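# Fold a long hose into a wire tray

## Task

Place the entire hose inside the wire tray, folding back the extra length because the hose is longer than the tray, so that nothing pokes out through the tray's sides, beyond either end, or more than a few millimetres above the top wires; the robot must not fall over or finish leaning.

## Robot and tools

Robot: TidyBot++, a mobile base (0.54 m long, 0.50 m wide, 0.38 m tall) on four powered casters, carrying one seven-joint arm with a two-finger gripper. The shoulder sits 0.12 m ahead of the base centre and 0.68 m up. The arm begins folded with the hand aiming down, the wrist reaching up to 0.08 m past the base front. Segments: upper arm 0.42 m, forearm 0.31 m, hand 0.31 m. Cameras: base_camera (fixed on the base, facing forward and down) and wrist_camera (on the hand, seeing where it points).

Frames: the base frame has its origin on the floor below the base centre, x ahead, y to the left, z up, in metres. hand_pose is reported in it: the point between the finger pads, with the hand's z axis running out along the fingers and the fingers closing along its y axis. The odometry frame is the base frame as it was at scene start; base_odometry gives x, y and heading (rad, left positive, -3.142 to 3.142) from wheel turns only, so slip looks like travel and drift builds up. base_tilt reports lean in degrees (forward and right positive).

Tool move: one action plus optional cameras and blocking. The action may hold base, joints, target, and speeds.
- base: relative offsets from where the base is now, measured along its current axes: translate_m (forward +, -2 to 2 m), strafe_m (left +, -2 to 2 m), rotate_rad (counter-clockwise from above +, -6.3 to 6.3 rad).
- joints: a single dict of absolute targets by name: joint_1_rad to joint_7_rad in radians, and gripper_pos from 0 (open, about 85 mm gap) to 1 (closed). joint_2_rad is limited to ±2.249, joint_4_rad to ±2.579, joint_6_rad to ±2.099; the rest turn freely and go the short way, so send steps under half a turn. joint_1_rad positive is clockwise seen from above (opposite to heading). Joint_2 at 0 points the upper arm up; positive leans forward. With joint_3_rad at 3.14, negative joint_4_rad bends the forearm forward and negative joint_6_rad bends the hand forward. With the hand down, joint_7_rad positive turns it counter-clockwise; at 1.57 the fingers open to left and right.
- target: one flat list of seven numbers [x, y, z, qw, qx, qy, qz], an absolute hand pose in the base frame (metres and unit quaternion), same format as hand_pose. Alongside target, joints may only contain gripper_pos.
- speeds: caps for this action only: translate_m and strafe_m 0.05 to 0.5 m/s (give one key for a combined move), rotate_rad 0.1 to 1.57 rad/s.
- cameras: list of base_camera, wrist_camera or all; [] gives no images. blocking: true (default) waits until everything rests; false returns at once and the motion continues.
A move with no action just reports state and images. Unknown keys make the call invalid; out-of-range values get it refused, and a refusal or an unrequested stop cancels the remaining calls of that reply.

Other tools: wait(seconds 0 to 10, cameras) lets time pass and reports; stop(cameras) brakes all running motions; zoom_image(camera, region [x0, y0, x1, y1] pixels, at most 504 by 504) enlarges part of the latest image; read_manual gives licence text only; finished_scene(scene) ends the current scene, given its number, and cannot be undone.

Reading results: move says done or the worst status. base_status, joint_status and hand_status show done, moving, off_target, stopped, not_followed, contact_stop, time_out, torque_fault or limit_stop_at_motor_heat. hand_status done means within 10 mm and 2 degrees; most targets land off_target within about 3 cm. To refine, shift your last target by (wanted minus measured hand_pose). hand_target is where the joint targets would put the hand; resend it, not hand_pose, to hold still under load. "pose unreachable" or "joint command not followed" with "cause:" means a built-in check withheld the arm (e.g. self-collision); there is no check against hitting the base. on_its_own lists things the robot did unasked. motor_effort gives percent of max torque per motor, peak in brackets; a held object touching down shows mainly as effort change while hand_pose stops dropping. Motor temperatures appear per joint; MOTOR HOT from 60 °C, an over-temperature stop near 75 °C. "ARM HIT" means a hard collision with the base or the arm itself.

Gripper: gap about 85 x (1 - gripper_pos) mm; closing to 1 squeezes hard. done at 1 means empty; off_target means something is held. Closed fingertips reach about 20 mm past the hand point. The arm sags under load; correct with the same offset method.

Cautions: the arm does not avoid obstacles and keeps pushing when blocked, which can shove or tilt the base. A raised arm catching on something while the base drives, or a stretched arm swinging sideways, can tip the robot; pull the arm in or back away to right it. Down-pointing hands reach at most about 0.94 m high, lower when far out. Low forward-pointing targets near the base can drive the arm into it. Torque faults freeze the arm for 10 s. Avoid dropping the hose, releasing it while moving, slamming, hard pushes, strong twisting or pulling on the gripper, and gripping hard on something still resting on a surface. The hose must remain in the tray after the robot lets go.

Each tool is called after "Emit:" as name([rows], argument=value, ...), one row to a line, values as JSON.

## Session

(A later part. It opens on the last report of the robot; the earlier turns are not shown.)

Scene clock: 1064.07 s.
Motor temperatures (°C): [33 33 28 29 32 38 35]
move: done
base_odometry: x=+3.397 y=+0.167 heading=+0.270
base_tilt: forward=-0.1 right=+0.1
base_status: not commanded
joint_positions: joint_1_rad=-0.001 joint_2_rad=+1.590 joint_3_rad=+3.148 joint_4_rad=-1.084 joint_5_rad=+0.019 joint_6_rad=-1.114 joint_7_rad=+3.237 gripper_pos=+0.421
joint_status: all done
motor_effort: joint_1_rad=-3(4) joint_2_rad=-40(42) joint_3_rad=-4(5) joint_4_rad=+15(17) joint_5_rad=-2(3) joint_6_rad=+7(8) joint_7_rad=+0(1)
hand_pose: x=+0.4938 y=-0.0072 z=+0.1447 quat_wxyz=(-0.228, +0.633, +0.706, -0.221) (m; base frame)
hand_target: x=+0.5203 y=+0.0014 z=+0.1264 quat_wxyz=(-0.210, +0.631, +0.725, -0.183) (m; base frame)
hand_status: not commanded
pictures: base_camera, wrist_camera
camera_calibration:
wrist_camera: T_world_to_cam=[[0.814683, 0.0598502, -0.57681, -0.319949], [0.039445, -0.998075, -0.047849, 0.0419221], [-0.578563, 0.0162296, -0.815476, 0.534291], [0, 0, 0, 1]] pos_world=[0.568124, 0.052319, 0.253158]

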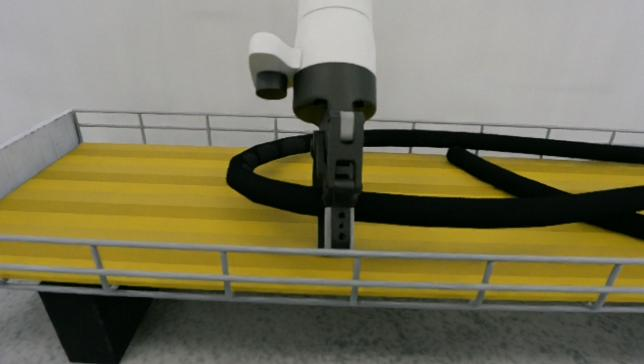

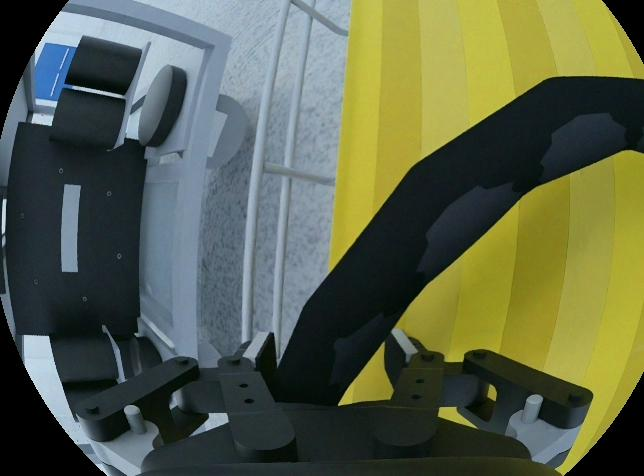

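Emit:
move(joints={"gripper_pos": 0.88}, cameras=[])

Emit:
move(joints={"joint_2_rad": 1.08, "joint_4_rad": -2.10, "joint_6_rad": 0.03, "joint_7_rad": 3.14, "gripper_pos": 0.88}, cameras=["base_camera"])

Emit:
move(base={"translate_m": -0.03, "strafe_m": -0.02}, speeds={"translate_m": 0.1}, cameras=["all"])

Scene clock: 1163.77 s.
Motor temperatures (°C): [33 34 28 29 32 38 35]
move: off_target
base_odometry: x=+3.397 y=+0.167 heading=+0.270
base_tilt: forward=-0.2 right=-0.1
base_status: not commanded
joint_positions: joint_1_rad=+0.000 joint_2_rad=+1.593 joint_3_rad=+3.147 joint_4_rad=-1.080 joint_5_rad=+0.013 joint_6_rad=-1.093 joint_7_rad=+3.237 gripper_pos=+0.758
joint_status: gripper_pos off_target (ended at +0.758, target +0.880)
motor_effort: joint_1_rad=-1(4) joint_2_rad=-44(45) joint_3_rad=-1(4) joint_4_rad=+11(14) joint_5_rad=+2(3) joint_6_rad=+0(6) joint_7_rad=+1(3)
hand_pose: x=+0.4995 y=-0.0048 z=+0.1392 quat_wxyz=(-0.223, +0.637, +0.707, -0.212) (m; base frame)
hand_target: x=+0.5203 y=+0.0014 z=+0.1264 quat_wxyz=(-0.210, +0.631, +0.725, -0.183) (m; base frame)
hand_status: not commanded
pictures: none
No camera images: "cameras" was empty.

Scene clock: 1166.43 s.
Motor temperatures (°C): [33 34 28 29 32 38 35]
move: off_target
base_odometry: x=+3.397 y=+0.167 heading=+0.270
base_tilt: forward=-0.2 right=+0.0
base_status: not commanded
joint_positions: joint_1_rad=+0.000 joint_2_rad=+1.105 joint_3_rad=+3.147 joint_4_rad=-2.088 joint_5_rad=+0.013 joint_6_rad=-0.037 joint_7_rad=+3.169 gripper_pos=+0.764
joint_status: gripper_pos off_target (ended at +0.764, target +0.880); the others done
motor_effort: joint_1_rad=-3(4) joint_2_rad=-36(46) joint_3_rad=-3(4) joint_4_rad=+2(12) joint_5_rad=+3(4) joint_6_rad=+1(7) joint_7_rad=+2(3)
hand_pose: x=+0.4515 y=-0.0015 z=+0.2468 quat_wxyz=(-0.030, +0.693, +0.720, -0.032) (m; base frame)
hand_target: x=+0.4754 y=+0.0014 z=+0.2547 quat_wxyz=(-0.003, +0.708, +0.707, -0.003) (m; base frame)
hand_status: not commanded
pictures: base_camera

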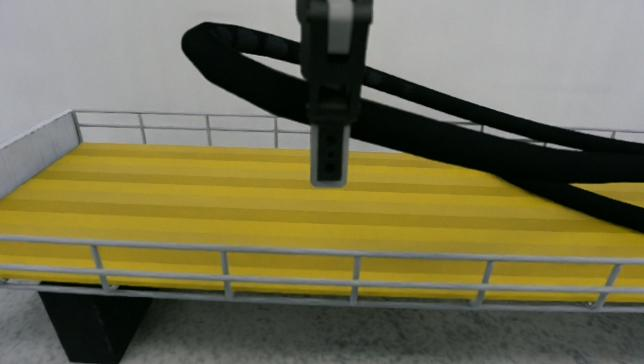

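Scene clock: 1167.30 s.
Motor temperatures (°C): [33 34 28 29 32 38 35]
move: done
base_odometry: x=+3.373 y=+0.140 heading=+0.270
base_tilt: forward=-0.1 right=+0.0
base_status: done
joint_positions: joint_1_rad=+0.002 joint_2_rad=+1.103 joint_3_rad=+3.147 joint_4_rad=-2.092 joint_5_rad=+0.013 joint_6_rad=-0.030 joint_7_rad=+3.169 gripper_pos=+0.764
joint_status: not commanded
motor_effort: joint_1_rad=-2(4) joint_2_rad=-35(36) joint_3_rad=-3(4) joint_4_rad=+1(4) joint_5_rad=+2(4) joint_6_rad=+1(1) joint_7_rad=+2(2)
hand_pose: x=+0.4513 y=-0.0023 z=+0.2473 quat_wxyz=(-0.029, +0.694, +0.719, -0.031) (m; base frame)
hand_target: x=+0.4754 y=+0.0014 z=+0.2547 quat_wxyz=(-0.003, +0.708, +0.707, -0.003) (m; base frame)
hand_status: not commanded
pictures: base_camera, wrist_camera
camera_calibration:
wrist_camera: T_world_to_cam=[[0.998609, -0.0063438, -0.0523488, -0.439313], [-0.00803261, -0.999452, -0.0321136, 0.0708616], [-0.0521163, 0.0324894, -0.998112, 0.400903], [0, 0, 0, 1]] pos_world=[0.460164, 0.0550107, 0.379424]

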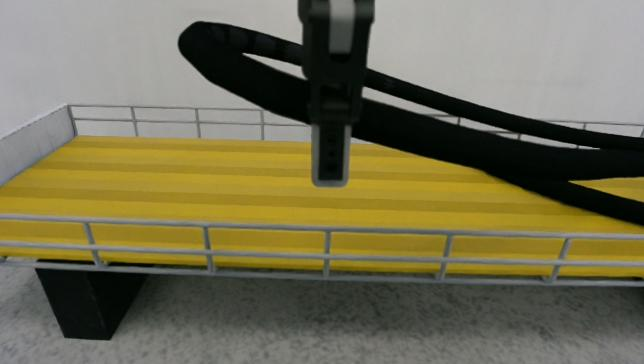

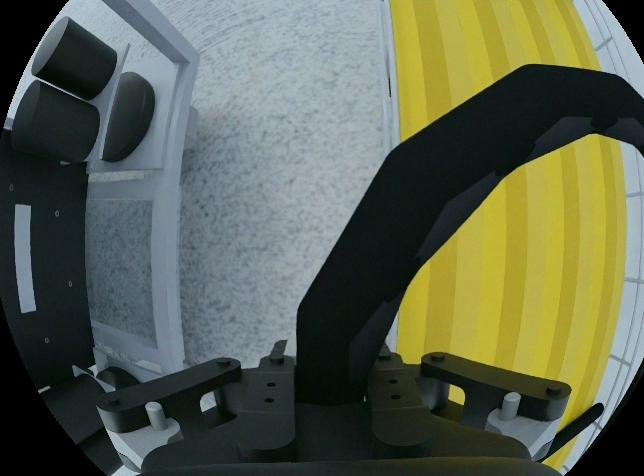

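Emit:
move(joints={"joint_2_rad": 1.355, "joint_4_rad": -1.92, "joint_6_rad": 0.17, "joint_7_rad": 3.14, "gripper_pos": 0.88}, cameras=["all"])

Emit:
zoom_image(camera="base_camera", region=[180, 100, 460, 310])

Scene clock: 1177.93 s.
Motor temperatures (°C): [33 34 28 29 32 38 35]
move: off_target
base_odometry: x=+3.373 y=+0.140 heading=+0.270
base_tilt: forward=-0.1 right=+0.0
base_status: not commanded
joint_positions: joint_1_rad=+0.002 joint_2_rad=+1.330 joint_3_rad=+3.147 joint_4_rad=-1.968 joint_5_rad=+0.013 joint_6_rad=+0.095 joint_7_rad=+3.169 gripper_pos=+0.766
joint_status: joint_4_rad off_target (ended at -1.968, target -1.920); gripper_pos off_target (ended at +0.766, target +0.880); the others done
motor_effort: joint_1_rad=-2(3) joint_2_rad=-34(37) joint_3_rad=-2(3) joint_4_rad=+2(4) joint_5_rad=+3(4) joint_6_rad=+2(3) joint_7_rad=+1(2)
hand_pose: x=+0.4593 y=-0.0021 z=+0.1607 quat_wxyz=(-0.021, +0.694, +0.719, -0.023) (m; base frame)
hand_target: x=+0.4996 y=+0.0014 z=+0.1492 quat_wxyz=(+0.013, +0.708, +0.706, +0.013) (m; base frame)
hand_status: not commanded
pictures: base_camera, wrist_camera
camera_calibration:
wrist_camera: T_world_to_cam=[[0.999537, -0.00532886, -0.0299522, -0.45579], [-0.0063274, -0.999424, -0.0333425, 0.0677789], [-0.0297573, 0.0335165, -0.998995, 0.304816], [0, 0, 0, 1]] pos_world=[0.465078, 0.0550946, 0.293118]

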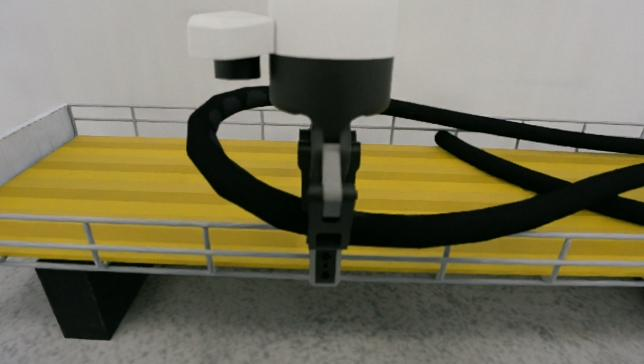

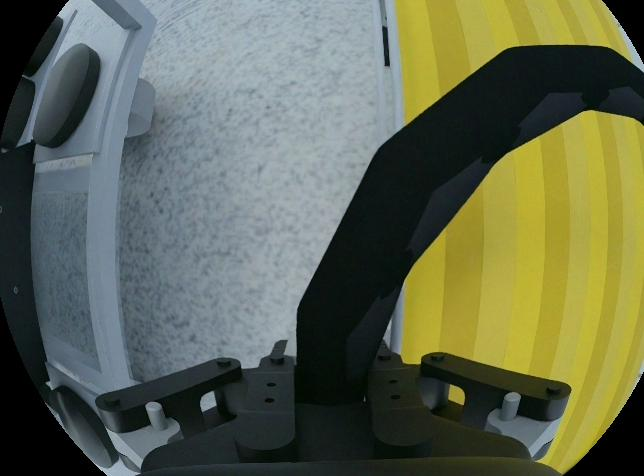

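Scaled by 1.800.

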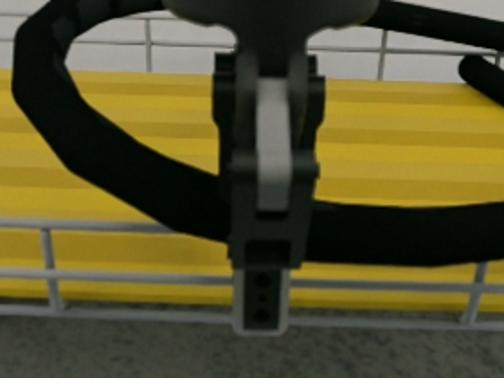

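Emit:
move(base={"translate_m": -0.03}, speeds={"translate_m": 0.1}, cameras=[])

Emit:
move(joints={"gripper_pos": 0.5}, cameras=["all"])

Scene clock: 1190.63 s.
Motor temperatures (°C): [33 34 28 29 32 38 35]
move: done
base_odometry: x=+3.344 y=+0.132 heading=+0.270
base_tilt: forward=+0.0 right=+0.0
base_status: done
joint_positions: joint_1_rad=+0.002 joint_2_rad=+1.331 joint_3_rad=+3.147 joint_4_rad=-1.948 joint_5_rad=+0.013 joint_6_rad=+0.117 joint_7_rad=+3.169 gripper_pos=+0.766
joint_status: not commanded
motor_effort: joint_1_rad=-2(3) joint_2_rad=-34(36) joint_3_rad=-3(4) joint_4_rad=+0(2) joint_5_rad=+3(4) joint_6_rad=+1(3) joint_7_rad=+2(2)
hand_pose: x=+0.4785 y=-0.0021 z=+0.1589 quat_wxyz=(-0.006, +0.694, +0.720, -0.008) (m; base frame)
hand_target: x=+0.4996 y=+0.0014 z=+0.1492 quat_wxyz=(+0.013, +0.708, +0.706, +0.013) (m; base frame)
hand_status: not commanded
pictures: none
No camera images: "cameras" was empty.

Scene clock: 1191.37 s.
Motor temperatures (°C): [33 34 28 29 32 38 35]
move: done
base_odometry: x=+3.344 y=+0.132 heading=+0.270
base_tilt: forward=-0.1 right=+0.1
base_status: not commanded
joint_positions: joint_1_rad=+0.002 joint_2_rad=+1.333 joint_3_rad=+3.147 joint_4_rad=-1.948 joint_5_rad=+0.013 joint_6_rad=+0.118 joint_7_rad=+3.169 gripper_pos=+0.500
joint_status: all done
motor_effort: joint_1_rad=+0(2) joint_2_rad=-35(37) joint_3_rad=+0(2) joint_4_rad=+2(4) joint_5_rad=+1(3) joint_6_rad=+1(3) joint_7_rad=+0(2)
hand_pose: x=+0.4774 y=-0.0020 z=+0.1582 quat_wxyz=(-0.007, +0.694, +0.720, -0.009) (m; base frame)
hand_target: x=+0.4996 y=+0.0014 z=+0.1492 quat_wxyz=(+0.013, +0.708, +0.706, +0.013) (m; base frame)
hand_status: not commanded
pictures: base_camera, wrist_camera
camera_calibration:
wrist_camera: T_world_to_cam=[[0.999934, -0.00530982, 0.0102112, -0.480587], [-0.00496185, -0.999416, -0.0338057, 0.0673109], [0.0103848, 0.0337528, -0.999376, 0.283674], [0, 0, 0, 1]] pos_world=[0.477943, 0.055145, 0.29068]

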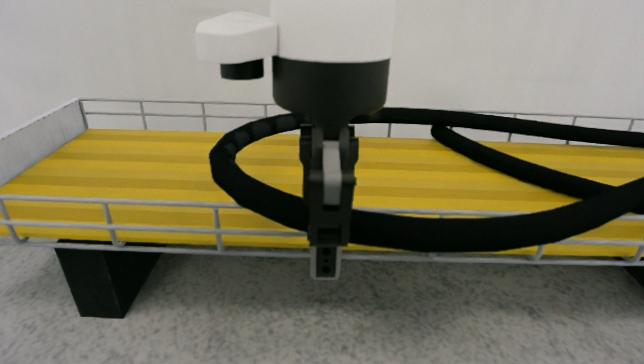

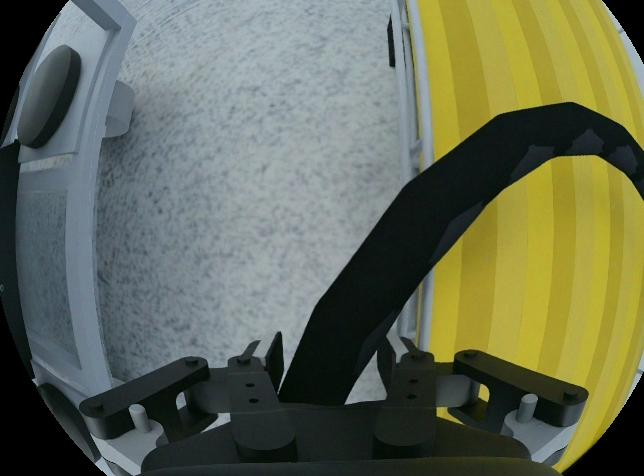

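Emit:
move(joints={"joint_2_rad": 1.23, "joint_4_rad": -2.056, "joint_6_rad": 0.195, "joint_7_rad": 3.1, "gripper_pos": 0.45}, cameras=[])

Emit:
move(base={"translate_m": -0.01, "strafe_m": -0.06}, speeds={"translate_m": 0.1}, cameras=["all"])

Emit:
zoom_image(camera="base_camera", region=[180, 100, 460, 310])

Scene clock: 1200.53 s.
Motor temperatures (°C): [33 33 28 29 32 38 35]
move: done
base_odometry: x=+3.344 y=+0.132 heading=+0.270
base_tilt: forward=-0.1 right=+0.1
base_status: not commanded
joint_positions: joint_1_rad=+0.002 joint_2_rad=+1.238 joint_3_rad=+3.147 joint_4_rad=-2.045 joint_5_rad=+0.013 joint_6_rad=+0.138 joint_7_rad=+3.143 gripper_pos=+0.450
joint_status: all done
motor_effort: joint_1_rad=+0(1) joint_2_rad=-34(38) joint_3_rad=+0(2) joint_4_rad=+1(8) joint_5_rad=+1(2) joint_6_rad=+1(5) joint_7_rad=+0(1)
hand_pose: x=+0.4715 y=-0.0018 z=+0.1967 quat_wxyz=(+0.000, +0.704, +0.711, -0.002) (m; base frame)
hand_target: x=+0.4861 y=+0.0013 z=+0.2005 quat_wxyz=(+0.018, +0.721, +0.692, +0.018) (m; base frame)
hand_status: not commanded
pictures: none
No camera images: "cameras" was empty.

Scene clock: 1201.67 s.
Motor temperatures (°C): [33 33 28 29 32 38 35]
move: done
base_odometry: x=+3.350 y=+0.071 heading=+0.270
base_tilt: forward=+0.0 right=-0.1
base_status: done
joint_positions: joint_1_rad=+0.002 joint_2_rad=+1.238 joint_3_rad=+3.146 joint_4_rad=-2.046 joint_5_rad=+0.013 joint_6_rad=+0.138 joint_7_rad=+3.143 gripper_pos=+0.450
joint_status: not commanded
motor_effort: joint_1_rad=+1(4) joint_2_rad=-34(35) joint_3_rad=+0(2) joint_4_rad=+1(2) joint_5_rad=+1(2) joint_6_rad=+1(1) joint_7_rad=+0(1)
hand_pose: x=+0.4710 y=-0.0012 z=+0.1967 quat_wxyz=(-0.001, +0.703, +0.711, -0.002) (m; base frame)
hand_target: x=+0.4861 y=+0.0013 z=+0.2005 quat_wxyz=(+0.018, +0.721, +0.692, +0.018) (m; base frame)
hand_status: not commanded
pictures: base_camera, wrist_camera
camera_calibration:
wrist_camera: T_world_to_cam=[[0.999116, -0.0310271, 0.0283774, -0.477707], [-0.0300264, -0.998935, -0.0350367, 0.0814746], [0.0294342, 0.0341536, -0.998983, 0.313226], [0, 0, 0, 1]] pos_world=[0.470512, 0.0558681, 0.329318]

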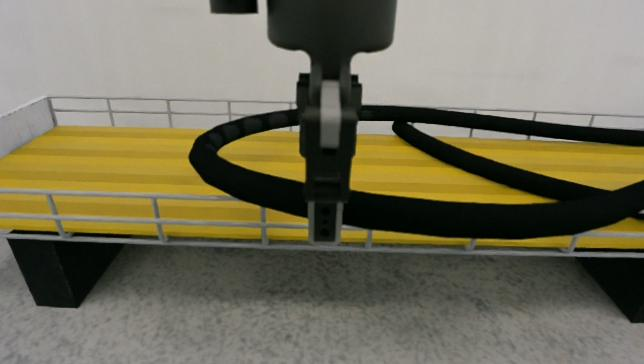

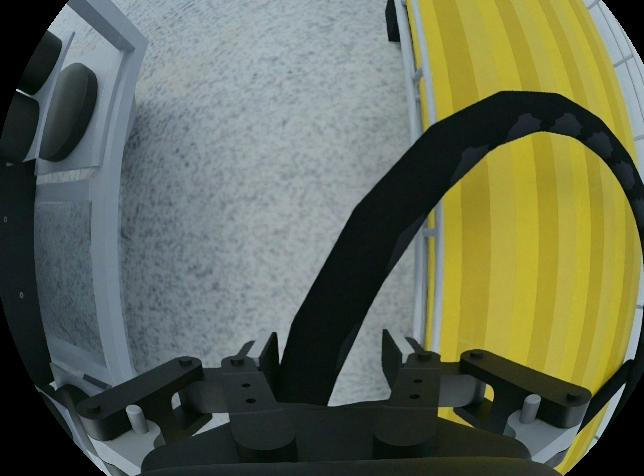

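Scaled by 1.800.

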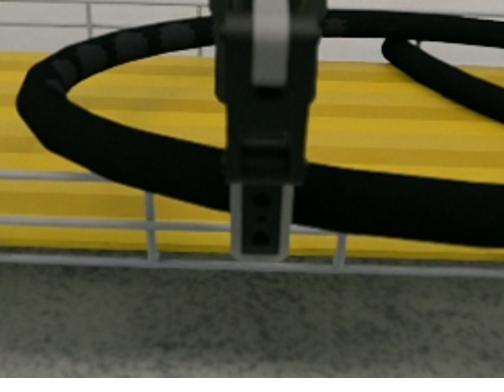

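Emit:
move(base={"translate_m": -0.008, "strafe_m": -0.1}, joints={"joint_2_rad": 1.188, "joint_4_rad": -2.083, "joint_6_rad": 0.19, "joint_7_rad": 3.1, "gripper_pos": 0.4}, speeds={"translate_m": 0.1}, cameras=["all"])

Emit:
zoom_image(camera="base_camera", region=[180, 100, 460, 310])

Scene clock: 1217.70 s.
Motor temperatures (°C): [33 33 28 29 32 38 35]
move: done
base_odometry: x=+3.369 y=-0.028 heading=+0.269
base_tilt: forward=-0.1 right=+0.0
base_status: done
joint_positions: joint_1_rad=+0.002 joint_2_rad=+1.201 joint_3_rad=+3.145 joint_4_rad=-2.075 joint_5_rad=+0.013 joint_6_rad=+0.138 joint_7_rad=+3.143 gripper_pos=+0.400
joint_status: all done
motor_effort: joint_1_rad=+1(3) joint_2_rad=-35(37) joint_3_rad=+1(2) joint_4_rad=+2(3) joint_5_rad=+1(2) joint_6_rad=+2(2) joint_7_rad=+0(1)
hand_pose: x=+0.4705 y=-0.0006 z=+0.2111 quat_wxyz=(+0.002, +0.703, +0.711, +0.001) (m; base frame)
hand_target: x=+0.4876 y=+0.0013 z=+0.2165 quat_wxyz=(+0.021, +0.721, +0.692, +0.022) (m; base frame)
hand_status: not commanded
pictures: base_camera, wrist_camera
camera_calibration:
wrist_camera: T_world_to_cam=[[0.998871, -0.0306993, 0.0362548, -0.479187], [-0.0293948, -0.99892, -0.0359823, 0.0824464], [0.0373203, 0.034876, -0.998695, 0.323774], [0, 0, 0, 1]] pos_world=[0.468986, 0.0563547, 0.343691]

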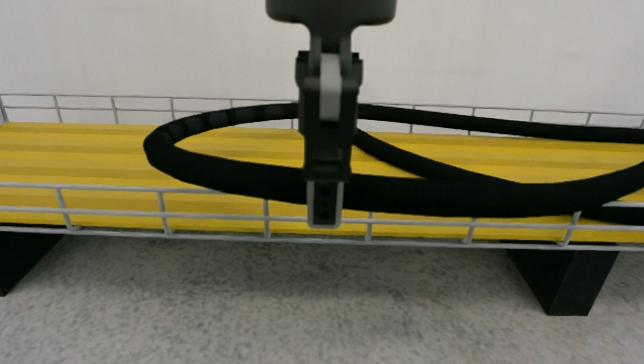

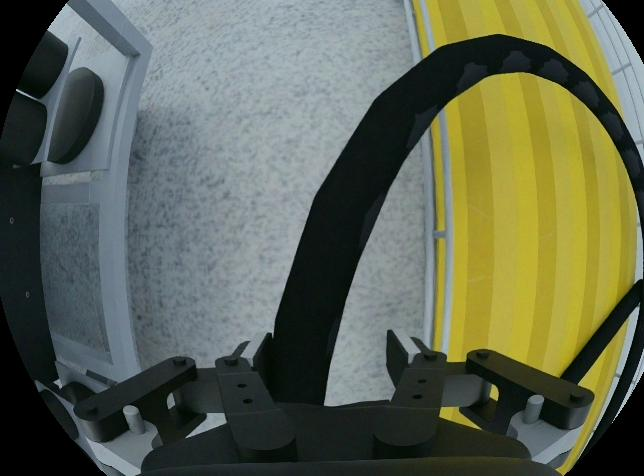

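Scaled by 1.800.

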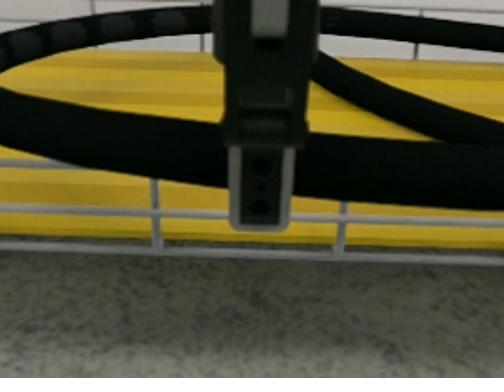

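Emit:
move(base={"translate_m": -0.012}, joints={"joint_2_rad": 1.148, "joint_4_rad": -2.108, "joint_6_rad": 0.19, "joint_7_rad": 3.0, "gripper_pos": 0.4}, speeds={"translate_m": 0.1}, cameras=["all"])

Emit:
zoom_image(camera="base_camera", region=[180, 100, 460, 310])

Scene clock: 1231.57 s.
Motor temperatures (°C): [33 33 28 29 32 38 35]
move: done
base_odometry: x=+3.358 y=-0.031 heading=+0.269
base_tilt: forward=-0.1 right=+0.1
base_status: done
joint_positions: joint_1_rad=+0.002 joint_2_rad=+1.150 joint_3_rad=+3.145 joint_4_rad=-2.099 joint_5_rad=+0.013 joint_6_rad=+0.152 joint_7_rad=+3.037 gripper_pos=+0.400
joint_status: all done
motor_effort: joint_1_rad=+0(2) joint_2_rad=-32(36) joint_3_rad=+0(1) joint_4_rad=-1(4) joint_5_rad=+1(1) joint_6_rad=-1(2) joint_7_rad=+0(1)
hand_pose: x=+0.4831 y=-0.0006 z=+0.2301 quat_wxyz=(+0.015, +0.740, +0.673, +0.016) (m; base frame)
hand_target: x=+0.4903 y=+0.0013 z=+0.2317 quat_wxyz=(+0.025, +0.755, +0.655, +0.029) (m; base frame)
hand_status: not commanded
pictures: base_camera, wrist_camera
camera_calibration:
wrist_camera: T_world_to_cam=[[0.987816, -0.135678, 0.076233, -0.496377], [-0.132778, -0.990259, -0.0419227, 0.134865], [0.0811783, 0.0312898, -0.996208, 0.320564], [0, 0, 0, 1]] pos_world=[0.482213, 0.0561738, 0.362843]

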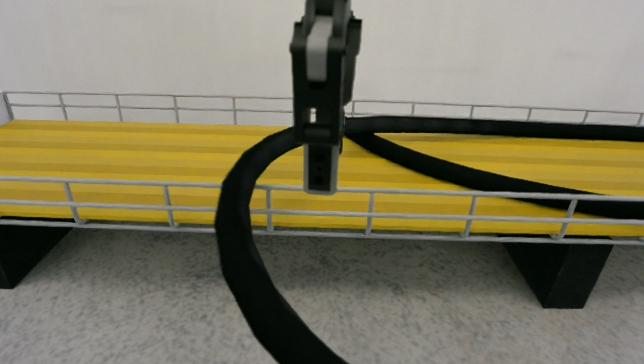

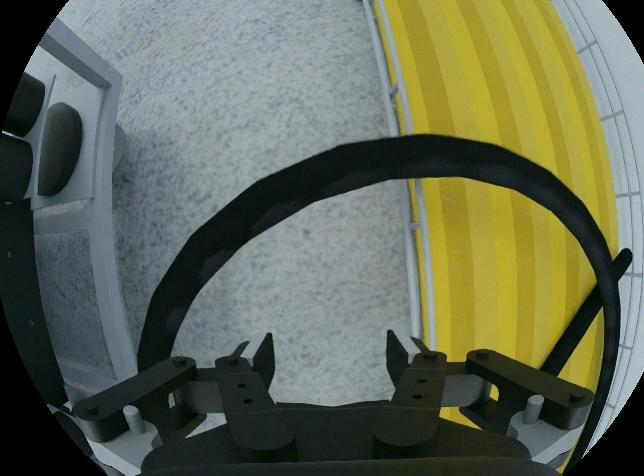

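Scaled by 1.800.

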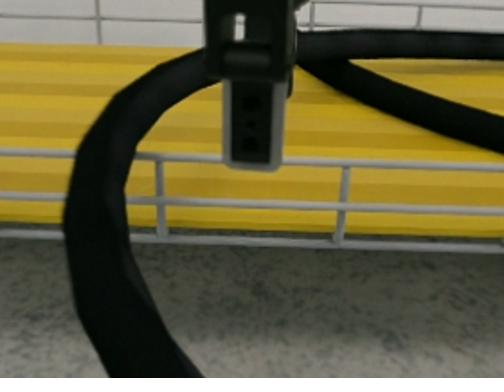

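Emit:
move(joints={"joint_2_rad": -0.05, "joint_4_rad": -1.85, "joint_6_rad": -1.0, "joint_7_rad": 3.1, "gripper_pos": 0.4}, cameras=["all"])

Scene clock: 1238.73 s.
Motor temperatures (°C): [33 33 28 29 32 38 35]
move: done
base_odometry: x=+3.358 y=-0.031 heading=+0.269
base_tilt: forward=-0.1 right=+0.0
base_status: not commanded
joint_positions: joint_1_rad=+0.002 joint_2_rad=-0.044 joint_3_rad=+3.145 joint_4_rad=-1.875 joint_5_rad=+0.013 joint_6_rad=-0.955 joint_7_rad=+3.056 gripper_pos=+0.400
joint_status: all done
motor_effort: joint_1_rad=+1(1) joint_2_rad=-16(35) joint_3_rad=+1(1) joint_4_rad=+20(20) joint_5_rad=+1(1) joint_6_rad=+2(3) joint_7_rad=+0(1)
hand_pose: x=+0.5126 y=-0.0038 z=+0.7294 quat_wxyz=(+0.124, +0.725, +0.666, +0.126) (m; base frame)
hand_target: x=+0.5084 y=+0.0014 z=+0.7373 quat_wxyz=(+0.118, +0.711, +0.682, +0.123) (m; base frame)
hand_status: not commanded
pictures: base_camera, wrist_camera
camera_calibration:
wrist_camera: T_world_to_cam=[[0.918189, -0.123558, 0.376381, -0.747254], [-0.106235, -0.992113, -0.0665278, 0.160791], [0.381632, 0.0211004, -0.924073, 0.608925], [0, 0, 0, 1]] pos_world=[0.470817, 0.054345, 0.85464]

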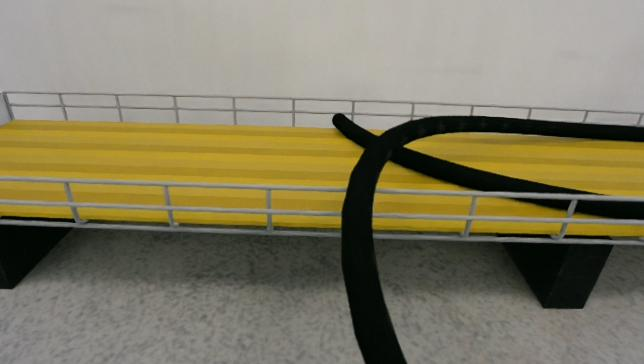

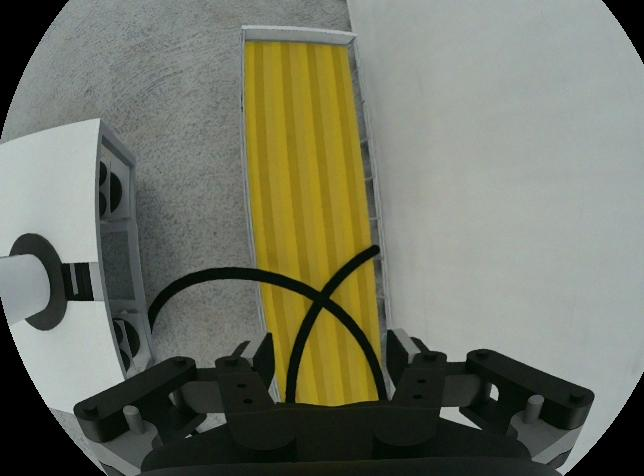

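Emit:
move(base={"translate_m": -0.15}, joints={"joint_7_rad": 1.57}, speeds={"translate_m": 0.15}, cameras=["all"])

Scene clock: 1258.17 s.
Motor temperatures (°C): [33 33 28 29 32 38 35]
move: done
base_odometry: x=+3.213 y=-0.071 heading=+0.269
base_tilt: forward=-0.2 right=+0.0
base_status: done
joint_positions: joint_1_rad=+0.002 joint_2_rad=-0.048 joint_3_rad=+3.145 joint_4_rad=-1.872 joint_5_rad=+0.013 joint_6_rad=-0.962 joint_7_rad=+1.611 gripper_pos=+0.400
joint_status: all done
motor_effort: joint_1_rad=+0(1) joint_2_rad=-15(19) joint_3_rad=+1(2) joint_4_rad=+19(21) joint_5_rad=+1(1) joint_6_rad=+2(3) joint_7_rad=+0(1)
hand_pose: x=+0.5114 y=-0.0039 z=+0.7316 quat_wxyz=(+0.010, +0.984, +0.020, +0.177) (m; base frame)
hand_target: x=+0.5084 y=+0.0014 z=+0.7373 quat_wxyz=(+0.000, +0.985, +0.000, +0.170) (m; base frame)
hand_status: not commanded
pictures: base_camera, wrist_camera
camera_calibration:
wrist_camera: T_world_to_cam=[[-0.0138175, -0.999028, 0.0418562, -0.0289588], [-0.923839, -0.0032592, -0.382767, 0.814136], [0.382532, -0.0439573, -0.922896, 0.609879], [0, 0, 0, 1]] pos_world=[0.518432, 0.000531341, 0.875691]

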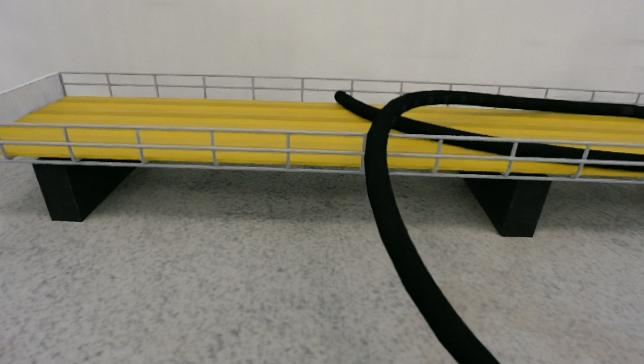

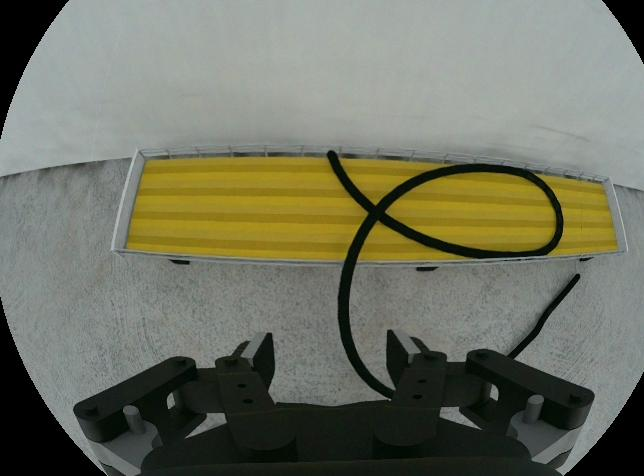

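Emit:
move(base={"translate_m": -0.12, "strafe_m": -0.46}, speeds={"strafe_m": 0.3}, cameras=["all"])

Scene clock: 1435.67 s.
Motor temperatures (°C): [33 31 28 30 32 38 35]
move: done
base_odometry: x=+3.219 y=-0.547 heading=+0.269
base_tilt: forward=-0.2 right=+0.0
base_status: done
joint_positions: joint_1_rad=+0.002 joint_2_rad=-0.048 joint_3_rad=+3.145 joint_4_rad=-1.872 joint_5_rad=+0.013 joint_6_rad=-0.962 joint_7_rad=+1.611 gripper_pos=+0.400
joint_status: not commanded
motor_effort: joint_1_rad=+0(3) joint_2_rad=-16(17) joint_3_rad=+1(3) joint_4_rad=+20(20) joint_5_rad=+1(2) joint_6_rad=+2(3) joint_7_rad=+0(1)
hand_pose: x=+0.5115 y=-0.0038 z=+0.7316 quat_wxyz=(+0.010, +0.984, +0.020, +0.177) (m; base frame)
hand_target: x=+0.5084 y=+0.0014 z=+0.7373 quat_wxyz=(+0.000, +0.985, +0.000, +0.170) (m; base frame)
hand_status: not commanded
pictures: base_camera, wrist_camera
camera_calibration:
wrist_camera: T_world_to_cam=[[-0.0137609, -0.99903, 0.0418399, -0.0289308], [-0.923805, -0.00330917, -0.382849, 0.814221], [0.382616, -0.0439203, -0.922863, 0.609835], [0, 0, 0, 1]] pos_world=[0.518451, 0.000575787, 0.875728]

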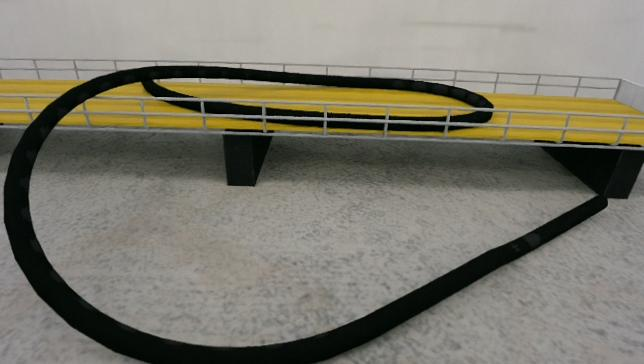

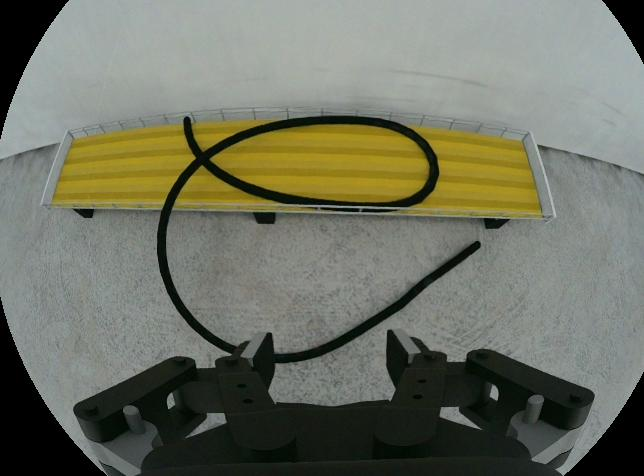

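Emit:
move()

Scene clock: 1464.73 s.
Motor temperatures (°C): [33 31 28 30 32 38 35]
base_odometry: x=+3.219 y=-0.547 heading=+0.269
base_tilt: forward=-0.1 right=-0.1
base_status: done
joint_positions: joint_1_rad=+0.002 joint_2_rad=-0.048 joint_3_rad=+3.145 joint_4_rad=-1.872 joint_5_rad=+0.013 joint_6_rad=-0.962 joint_7_rad=+1.611 gripper_pos=+0.400
joint_status: not commanded
motor_effort: joint_1_rad=+0(3) joint_2_rad=-15(17) joint_3_rad=+1(3) joint_4_rad=+20(20) joint_5_rad=+1(2) joint_6_rad=+2(3) joint_7_rad=+0(1)
hand_pose: x=+0.5115 y=-0.0038 z=+0.7316 quat_wxyz=(+0.010, +0.984, +0.020, +0.177) (m; base frame)
hand_target: x=+0.5084 y=+0.0014 z=+0.7373 quat_wxyz=(+0.000, +0.985, +0.000, +0.170) (m; base frame)
hand_status: not commanded
pictures: base_camera, wrist_camera
camera_calibration:
wrist_camera: T_world_to_cam=[[-0.0137609, -0.99903, 0.0418399, -0.0289308], [-0.923805, -0.00330917, -0.382849, 0.814221], [0.382616, -0.0439203, -0.922863, 0.609835], [0, 0, 0, 1]] pos_world=[0.518451, 0.000575787, 0.875728]

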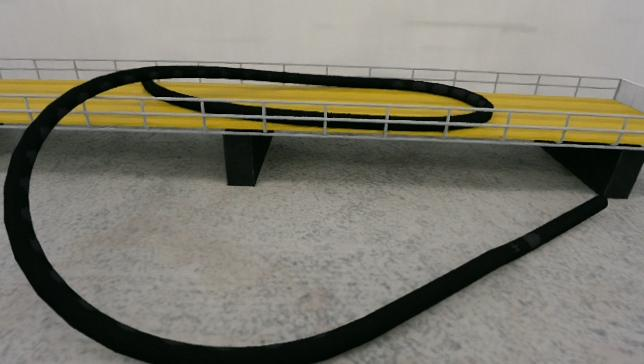

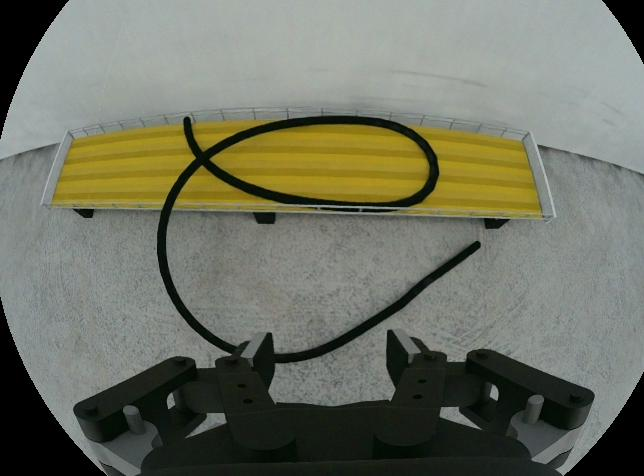

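Emit:
move(joints={"joint_1_rad": 0.088, "joint_2_rad": 1.253, "joint_3_rad": 3.1416, "joint_4_rad": -1.917, "joint_5_rad": 0.0, "joint_6_rad": 0.045, "joint_7_rad": 3.6, "gripper_pos": 0.35}, cameras=["wrist_camera"])

Scene clock: 1610.03 s.
Motor temperatures (°C): [32 31 28 30 32 38 35]
move: done
base_odometry: x=+3.219 y=-0.547 heading=+0.269
base_tilt: forward=-0.1 right=+0.0
base_status: not commanded
joint_positions: joint_1_rad=+0.061 joint_2_rad=+1.219 joint_3_rad=+3.145 joint_4_rad=-1.892 joint_5_rad=+0.013 joint_6_rad=-0.001 joint_7_rad=+3.554 gripper_pos=+0.350
joint_status: all done
motor_effort: joint_1_rad=+0(1) joint_2_rad=-35(38) joint_3_rad=+0(2) joint_4_rad=+1(20) joint_5_rad=+0(2) joint_6_rad=-1(3) joint_7_rad=+0(1)
hand_pose: x=+0.5322 y=-0.0258 z=+0.2014 quat_wxyz=(+0.014, +0.568, +0.823, +0.006) (m; base frame)
hand_target: x=+0.5135 y=-0.0335 z=+0.1878 quat_wxyz=(+0.007, +0.565, +0.825, +0.004) (m; base frame)
hand_status: not commanded
pictures: wrist_camera
camera_calibration:
wrist_camera: T_world_to_cam=[[0.946804, 0.316428, 0.0586087, -0.50906], [0.31818, -0.947746, -0.0232296, -0.127452], [0.0481956, 0.040642, -0.998011, 0.306918], [0, 0, 0, 1]] pos_world=[0.507741, 0.0278148, 0.333182]

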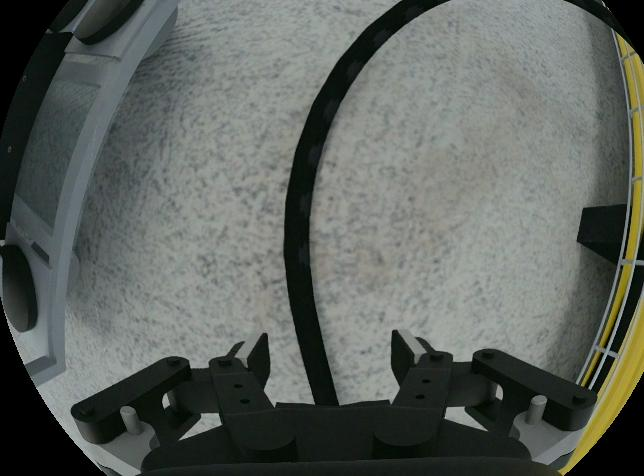

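Emit:
move(joints={"joint_1_rad": 0.125, "joint_2_rad": 1.598, "joint_3_rad": 3.1416, "joint_4_rad": -1.661, "joint_5_rad": 0.0, "joint_6_rad": 0.162, "joint_7_rad": 3.72}, cameras=["wrist_camera"])

Scene clock: 1631.80 s.
Motor temperatures (°C): [33 31 28 30 32 38 35]
move: done
base_odometry: x=+3.219 y=-0.547 heading=+0.269
base_tilt: forward=-0.2 right=+0.0
base_status: not commanded
joint_positions: joint_1_rad=+0.098 joint_2_rad=+1.567 joint_3_rad=+3.145 joint_4_rad=-1.688 joint_5_rad=+0.013 joint_6_rad=+0.116 joint_7_rad=+3.675 gripper_pos=+0.350
joint_status: all done
motor_effort: joint_1_rad=+0(2) joint_2_rad=-34(37) joint_3_rad=+0(2) joint_4_rad=-1(2) joint_5_rad=+1(2) joint_6_rad=-1(2) joint_7_rad=+0(1)
hand_pose: x=+0.5028 y=-0.0381 z=+0.0596 quat_wxyz=(+0.001, +0.533, +0.846, +0.000) (m; base frame)
hand_target: x=+0.5137 y=-0.0482 z=+0.0472 quat_wxyz=(+0.020, +0.530, +0.848, +0.009) (m; base frame)
hand_status: not commanded
pictures: wrist_camera
camera_calibration:
wrist_camera: T_world_to_cam=[[0.918141, 0.394861, 0.0331904, -0.450143], [0.395899, -0.91764, -0.0346533, -0.170336], [0.0167736, 0.0449567, -0.998848, 0.183284], [0, 0, 0, 1]] pos_world=[0.477656, 0.013197, 0.192111]

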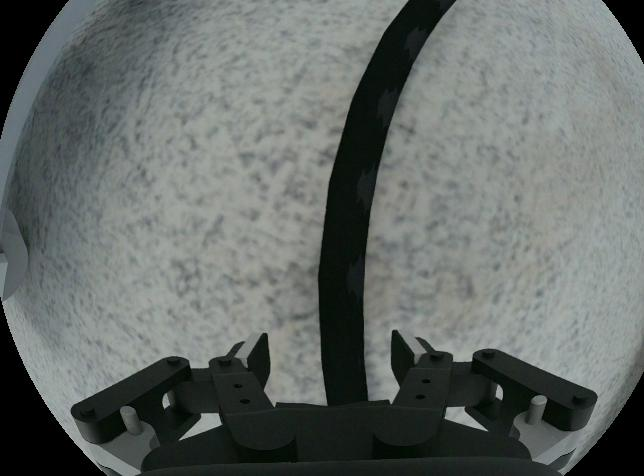

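Emit:
move(joints={"joint_1_rad": 0.125, "joint_2_rad": 1.646, "joint_3_rad": 3.1416, "joint_4_rad": -1.61, "joint_5_rad": 0.0, "joint_6_rad": 0.162, "joint_7_rad": 3.72}, cameras=[])

Emit:
move(joints={"gripper_pos": 0.88}, cameras=["base_camera", "wrist_camera"])

Scene clock: 1643.23 s.
Motor temperatures (°C): [33 31 28 30 32 38 35]
move: done
base_odometry: x=+3.219 y=-0.547 heading=+0.269
base_tilt: forward=-0.1 right=+0.0
base_status: not commanded
joint_positions: joint_1_rad=+0.098 joint_2_rad=+1.612 joint_3_rad=+3.145 joint_4_rad=-1.630 joint_5_rad=+0.013 joint_6_rad=+0.120 joint_7_rad=+3.676 gripper_pos=+0.350
joint_status: all done
motor_effort: joint_1_rad=+1(1) joint_2_rad=-34(37) joint_3_rad=+0(1) joint_4_rad=-1(2) joint_5_rad=+1(2) joint_6_rad=-1(2) joint_7_rad=-1(1)
hand_pose: x=+0.5123 y=-0.0390 z=+0.0405 quat_wxyz=(+0.009, +0.532, +0.847, +0.004) (m; base frame)
hand_target: x=+0.5145 y=-0.0483 z=+0.0270 quat_wxyz=(+0.022, +0.530, +0.848, +0.010) (m; base frame)
hand_status: not commanded
pictures: none
No camera images: "cameras" was empty.

Scene clock: 1644.07 s.
Motor temperatures (°C): [33 31 28 30 32 38 35]
move: done
base_odometry: x=+3.219 y=-0.547 heading=+0.269
base_tilt: forward=-0.2 right=+0.0
base_status: not commanded
joint_positions: joint_1_rad=+0.101 joint_2_rad=+1.611 joint_3_rad=+3.144 joint_4_rad=-1.630 joint_5_rad=+0.013 joint_6_rad=+0.121 joint_7_rad=+3.677 gripper_pos=+0.879
joint_status: all done
motor_effort: joint_1_rad=+1(2) joint_2_rad=-32(36) joint_3_rad=+1(2) joint_4_rad=+3(4) joint_5_rad=+1(1) joint_6_rad=+1(2) joint_7_rad=-1(1)
hand_pose: x=+0.5128 y=-0.0399 z=+0.0408 quat_wxyz=(+0.010, +0.533, +0.846, +0.004) (m; base frame)
hand_target: x=+0.5145 y=-0.0483 z=+0.0270 quat_wxyz=(+0.022, +0.530, +0.848, +0.010) (m; base frame)
hand_status: not commanded
pictures: base_camera, wrist_camera
camera_calibration:
wrist_camera: T_world_to_cam=[[0.917692, 0.394141, 0.0499529, -0.458449], [0.395685, -0.918026, -0.0257322, -0.176858], [0.035716, 0.0433798, -0.99842, 0.154705], [0, 0, 0, 1]] pos_world=[0.485169, 0.0116224, 0.17281]

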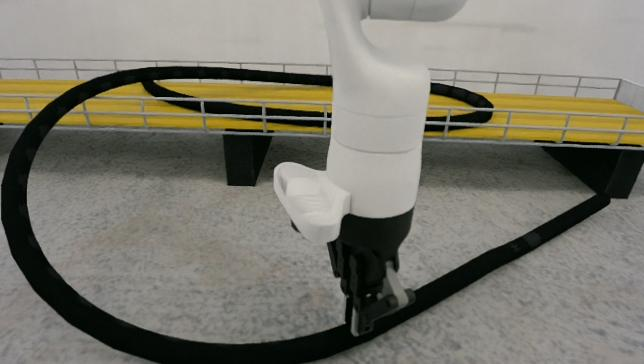

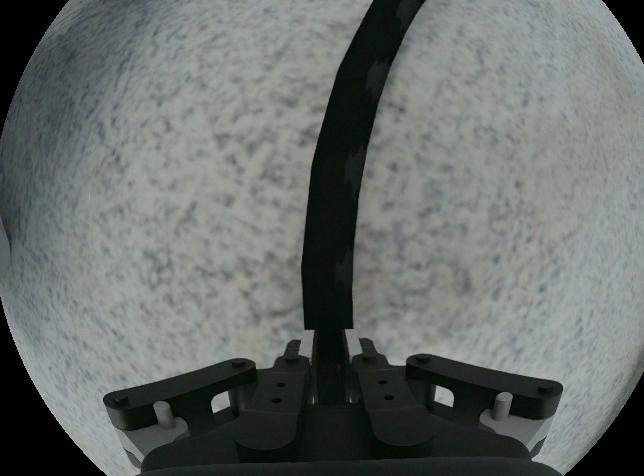

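Emit:
move(joints={"gripper_pos": 0.4}, cameras=[])

Emit:
move(joints={"joint_1_rad": 0.125, "joint_2_rad": 1.676, "joint_3_rad": 3.1416, "joint_4_rad": -1.575, "joint_5_rad": 0.0, "joint_6_rad": 0.14, "joint_7_rad": 3.72}, cameras=["wrist_camera"])

Emit:
move(joints={"gripper_pos": 0.88}, cameras=["base_camera", "wrist_camera"])

Scene clock: 1658.13 s.
Motor temperatures (°C): [33 31 28 30 32 38 35]
move: done
base_odometry: x=+3.219 y=-0.547 heading=+0.269
base_tilt: forward=-0.2 right=+0.0
base_status: not commanded
joint_positions: joint_1_rad=+0.101 joint_2_rad=+1.614 joint_3_rad=+3.144 joint_4_rad=-1.626 joint_5_rad=+0.013 joint_6_rad=+0.127 joint_7_rad=+3.677 gripper_pos=+0.400
joint_status: all done
motor_effort: joint_1_rad=+0(1) joint_2_rad=-35(36) joint_3_rad=+0(1) joint_4_rad=+0(2) joint_5_rad=+1(1) joint_6_rad=-1(1) joint_7_rad=+0(1)
hand_pose: x=+0.5154 y=-0.0401 z=+0.0397 quat_wxyz=(+0.013, +0.533, +0.846, +0.006) (m; base frame)
hand_target: x=+0.5145 y=-0.0483 z=+0.0270 quat_wxyz=(+0.022, +0.530, +0.848, +0.010) (m; base frame)
hand_status: not commanded
pictures: none
No camera images: "cameras" was empty.

Scene clock: 1658.83 s.
Motor temperatures (°C): [33 31 28 30 32 38 35]
move: done
base_odometry: x=+3.219 y=-0.547 heading=+0.269
base_tilt: forward=-0.1 right=+0.0
base_status: not commanded
joint_positions: joint_1_rad=+0.101 joint_2_rad=+1.641 joint_3_rad=+3.144 joint_4_rad=-1.594 joint_5_rad=+0.013 joint_6_rad=+0.127 joint_7_rad=+3.677 gripper_pos=+0.400
joint_status: all done
motor_effort: joint_1_rad=+0(1) joint_2_rad=-35(36) joint_3_rad=+0(1) joint_4_rad=-1(2) joint_5_rad=+1(2) joint_6_rad=-1(1) joint_7_rad=+0(1)
hand_pose: x=+0.5182 y=-0.0404 z=+0.0283 quat_wxyz=(+0.016, +0.533, +0.846, +0.007) (m; base frame)
hand_target: x=+0.5097 y=-0.0477 z=+0.0140 quat_wxyz=(+0.014, +0.530, +0.848, +0.006) (m; base frame)
hand_status: not commanded
pictures: wrist_camera
camera_calibration:
wrist_camera: T_world_to_cam=[[0.9169, 0.394345, 0.061536, -0.46252], [0.396117, -0.917995, -0.0193786, -0.180229], [0.0488479, 0.0421437, -0.997917, 0.13518], [0, 0, 0, 1]] pos_world=[0.488872, 0.0112466, 0.159868]

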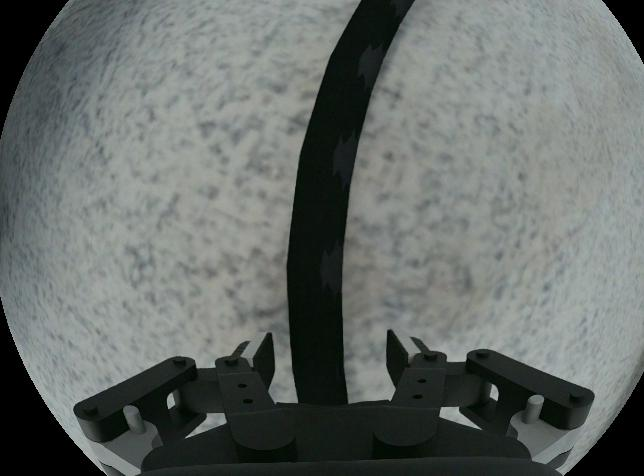

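Scene clock: 1659.63 s.
Motor temperatures (°C): [33 31 28 30 32 38 35]
move: off_target
base_odometry: x=+3.219 y=-0.547 heading=+0.269
base_tilt: forward=-0.1 right=+0.0
base_status: not commanded
joint_positions: joint_1_rad=+0.102 joint_2_rad=+1.641 joint_3_rad=+3.144 joint_4_rad=-1.594 joint_5_rad=+0.013 joint_6_rad=+0.127 joint_7_rad=+3.678 gripper_pos=+0.772
joint_status: gripper_pos off_target (ended at +0.772, target +0.880)
motor_effort: joint_1_rad=+1(1) joint_2_rad=-33(36) joint_3_rad=+1(2) joint_4_rad=+3(4) joint_5_rad=+0(1) joint_6_rad=+2(2) joint_7_rad=-1(1)
hand_pose: x=+0.5179 y=-0.0408 z=+0.0282 quat_wxyz=(+0.016, +0.533, +0.846, +0.007) (m; base frame)
hand_target: x=+0.5097 y=-0.0477 z=+0.0140 quat_wxyz=(+0.014, +0.530, +0.848, +0.006) (m; base frame)
hand_status: not commanded
pictures: base_camera, wrist_camera
camera_calibration:
wrist_camera: T_world_to_cam=[[0.916827, 0.39457, 0.0611823, -0.462058], [0.396335, -0.917898, -0.0195309, -0.180533], [0.0484528, 0.0421551, -0.997936, 0.135261], [0, 0, 0, 1]] pos_world=[0.488625, 0.0109011, 0.159726]

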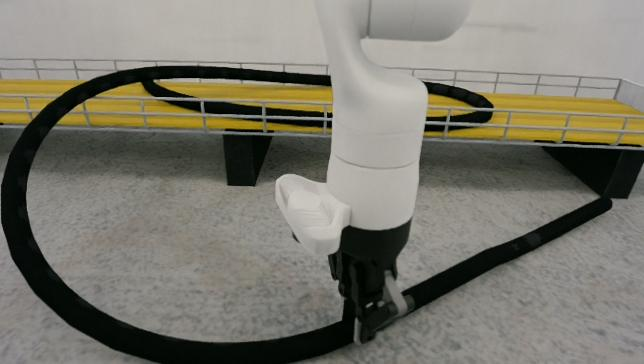

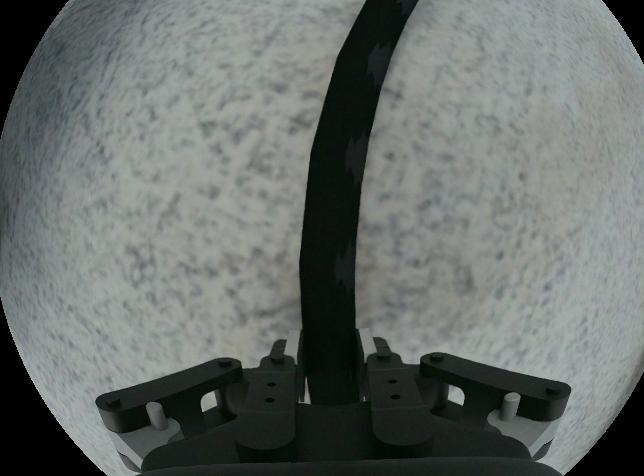

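Emit:
move(joints={"joint_1_rad": 0.0, "joint_2_rad": 1.07, "joint_3_rad": 3.1416, "joint_4_rad": -2.108, "joint_5_rad": 0.0, "joint_6_rad": 0.05, "joint_7_rad": 3.2}, cameras=["base_camera", "wrist_camera"])

Scene clock: 1673.63 s.
Motor temperatures (°C): [33 31 28 30 32 38 35]
move: done
base_odometry: x=+3.219 y=-0.547 heading=+0.269
base_tilt: forward=-0.1 right=+0.0
base_status: not commanded
joint_positions: joint_1_rad=+0.025 joint_2_rad=+1.090 joint_3_rad=+3.144 joint_4_rad=-2.093 joint_5_rad=+0.013 joint_6_rad=+0.079 joint_7_rad=+3.251 gripper_pos=+0.772
joint_status: all done
motor_effort: joint_1_rad=+1(2) joint_2_rad=-35(41) joint_3_rad=+0(2) joint_4_rad=+1(4) joint_5_rad=+0(2) joint_6_rad=+1(2) joint_7_rad=-1(2)
hand_pose: x=+0.4908 y=-0.0091 z=+0.2513 quat_wxyz=(+0.015, +0.672, +0.740, +0.012) (m; base frame)
hand_target: x=+0.4809 y=+0.0014 z=+0.2584 quat_wxyz=(+0.005, +0.686, +0.727, +0.005) (m; base frame)
hand_status: not commanded
pictures: base_camera, wrist_camera
camera_calibration:
wrist_camera: T_world_to_cam=[[0.996098, 0.0543848, 0.0695046, -0.507369], [0.0567528, -0.997857, -0.0325606, 0.0328704], [0.0675849, 0.0363781, -0.99705, 0.348263], [0, 0, 0, 1]] pos_world=[0.479986, 0.047724, 0.383571]

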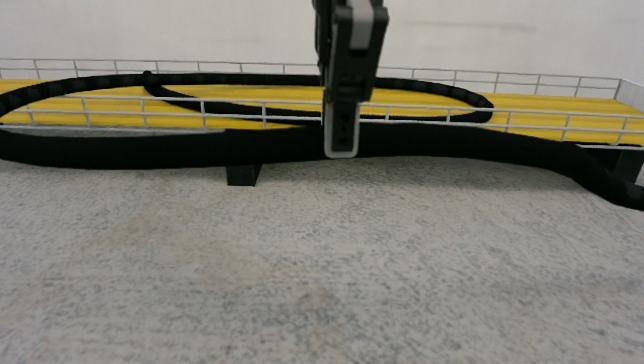

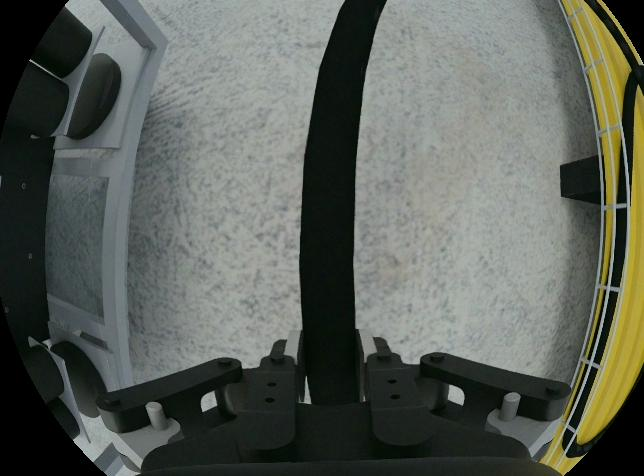

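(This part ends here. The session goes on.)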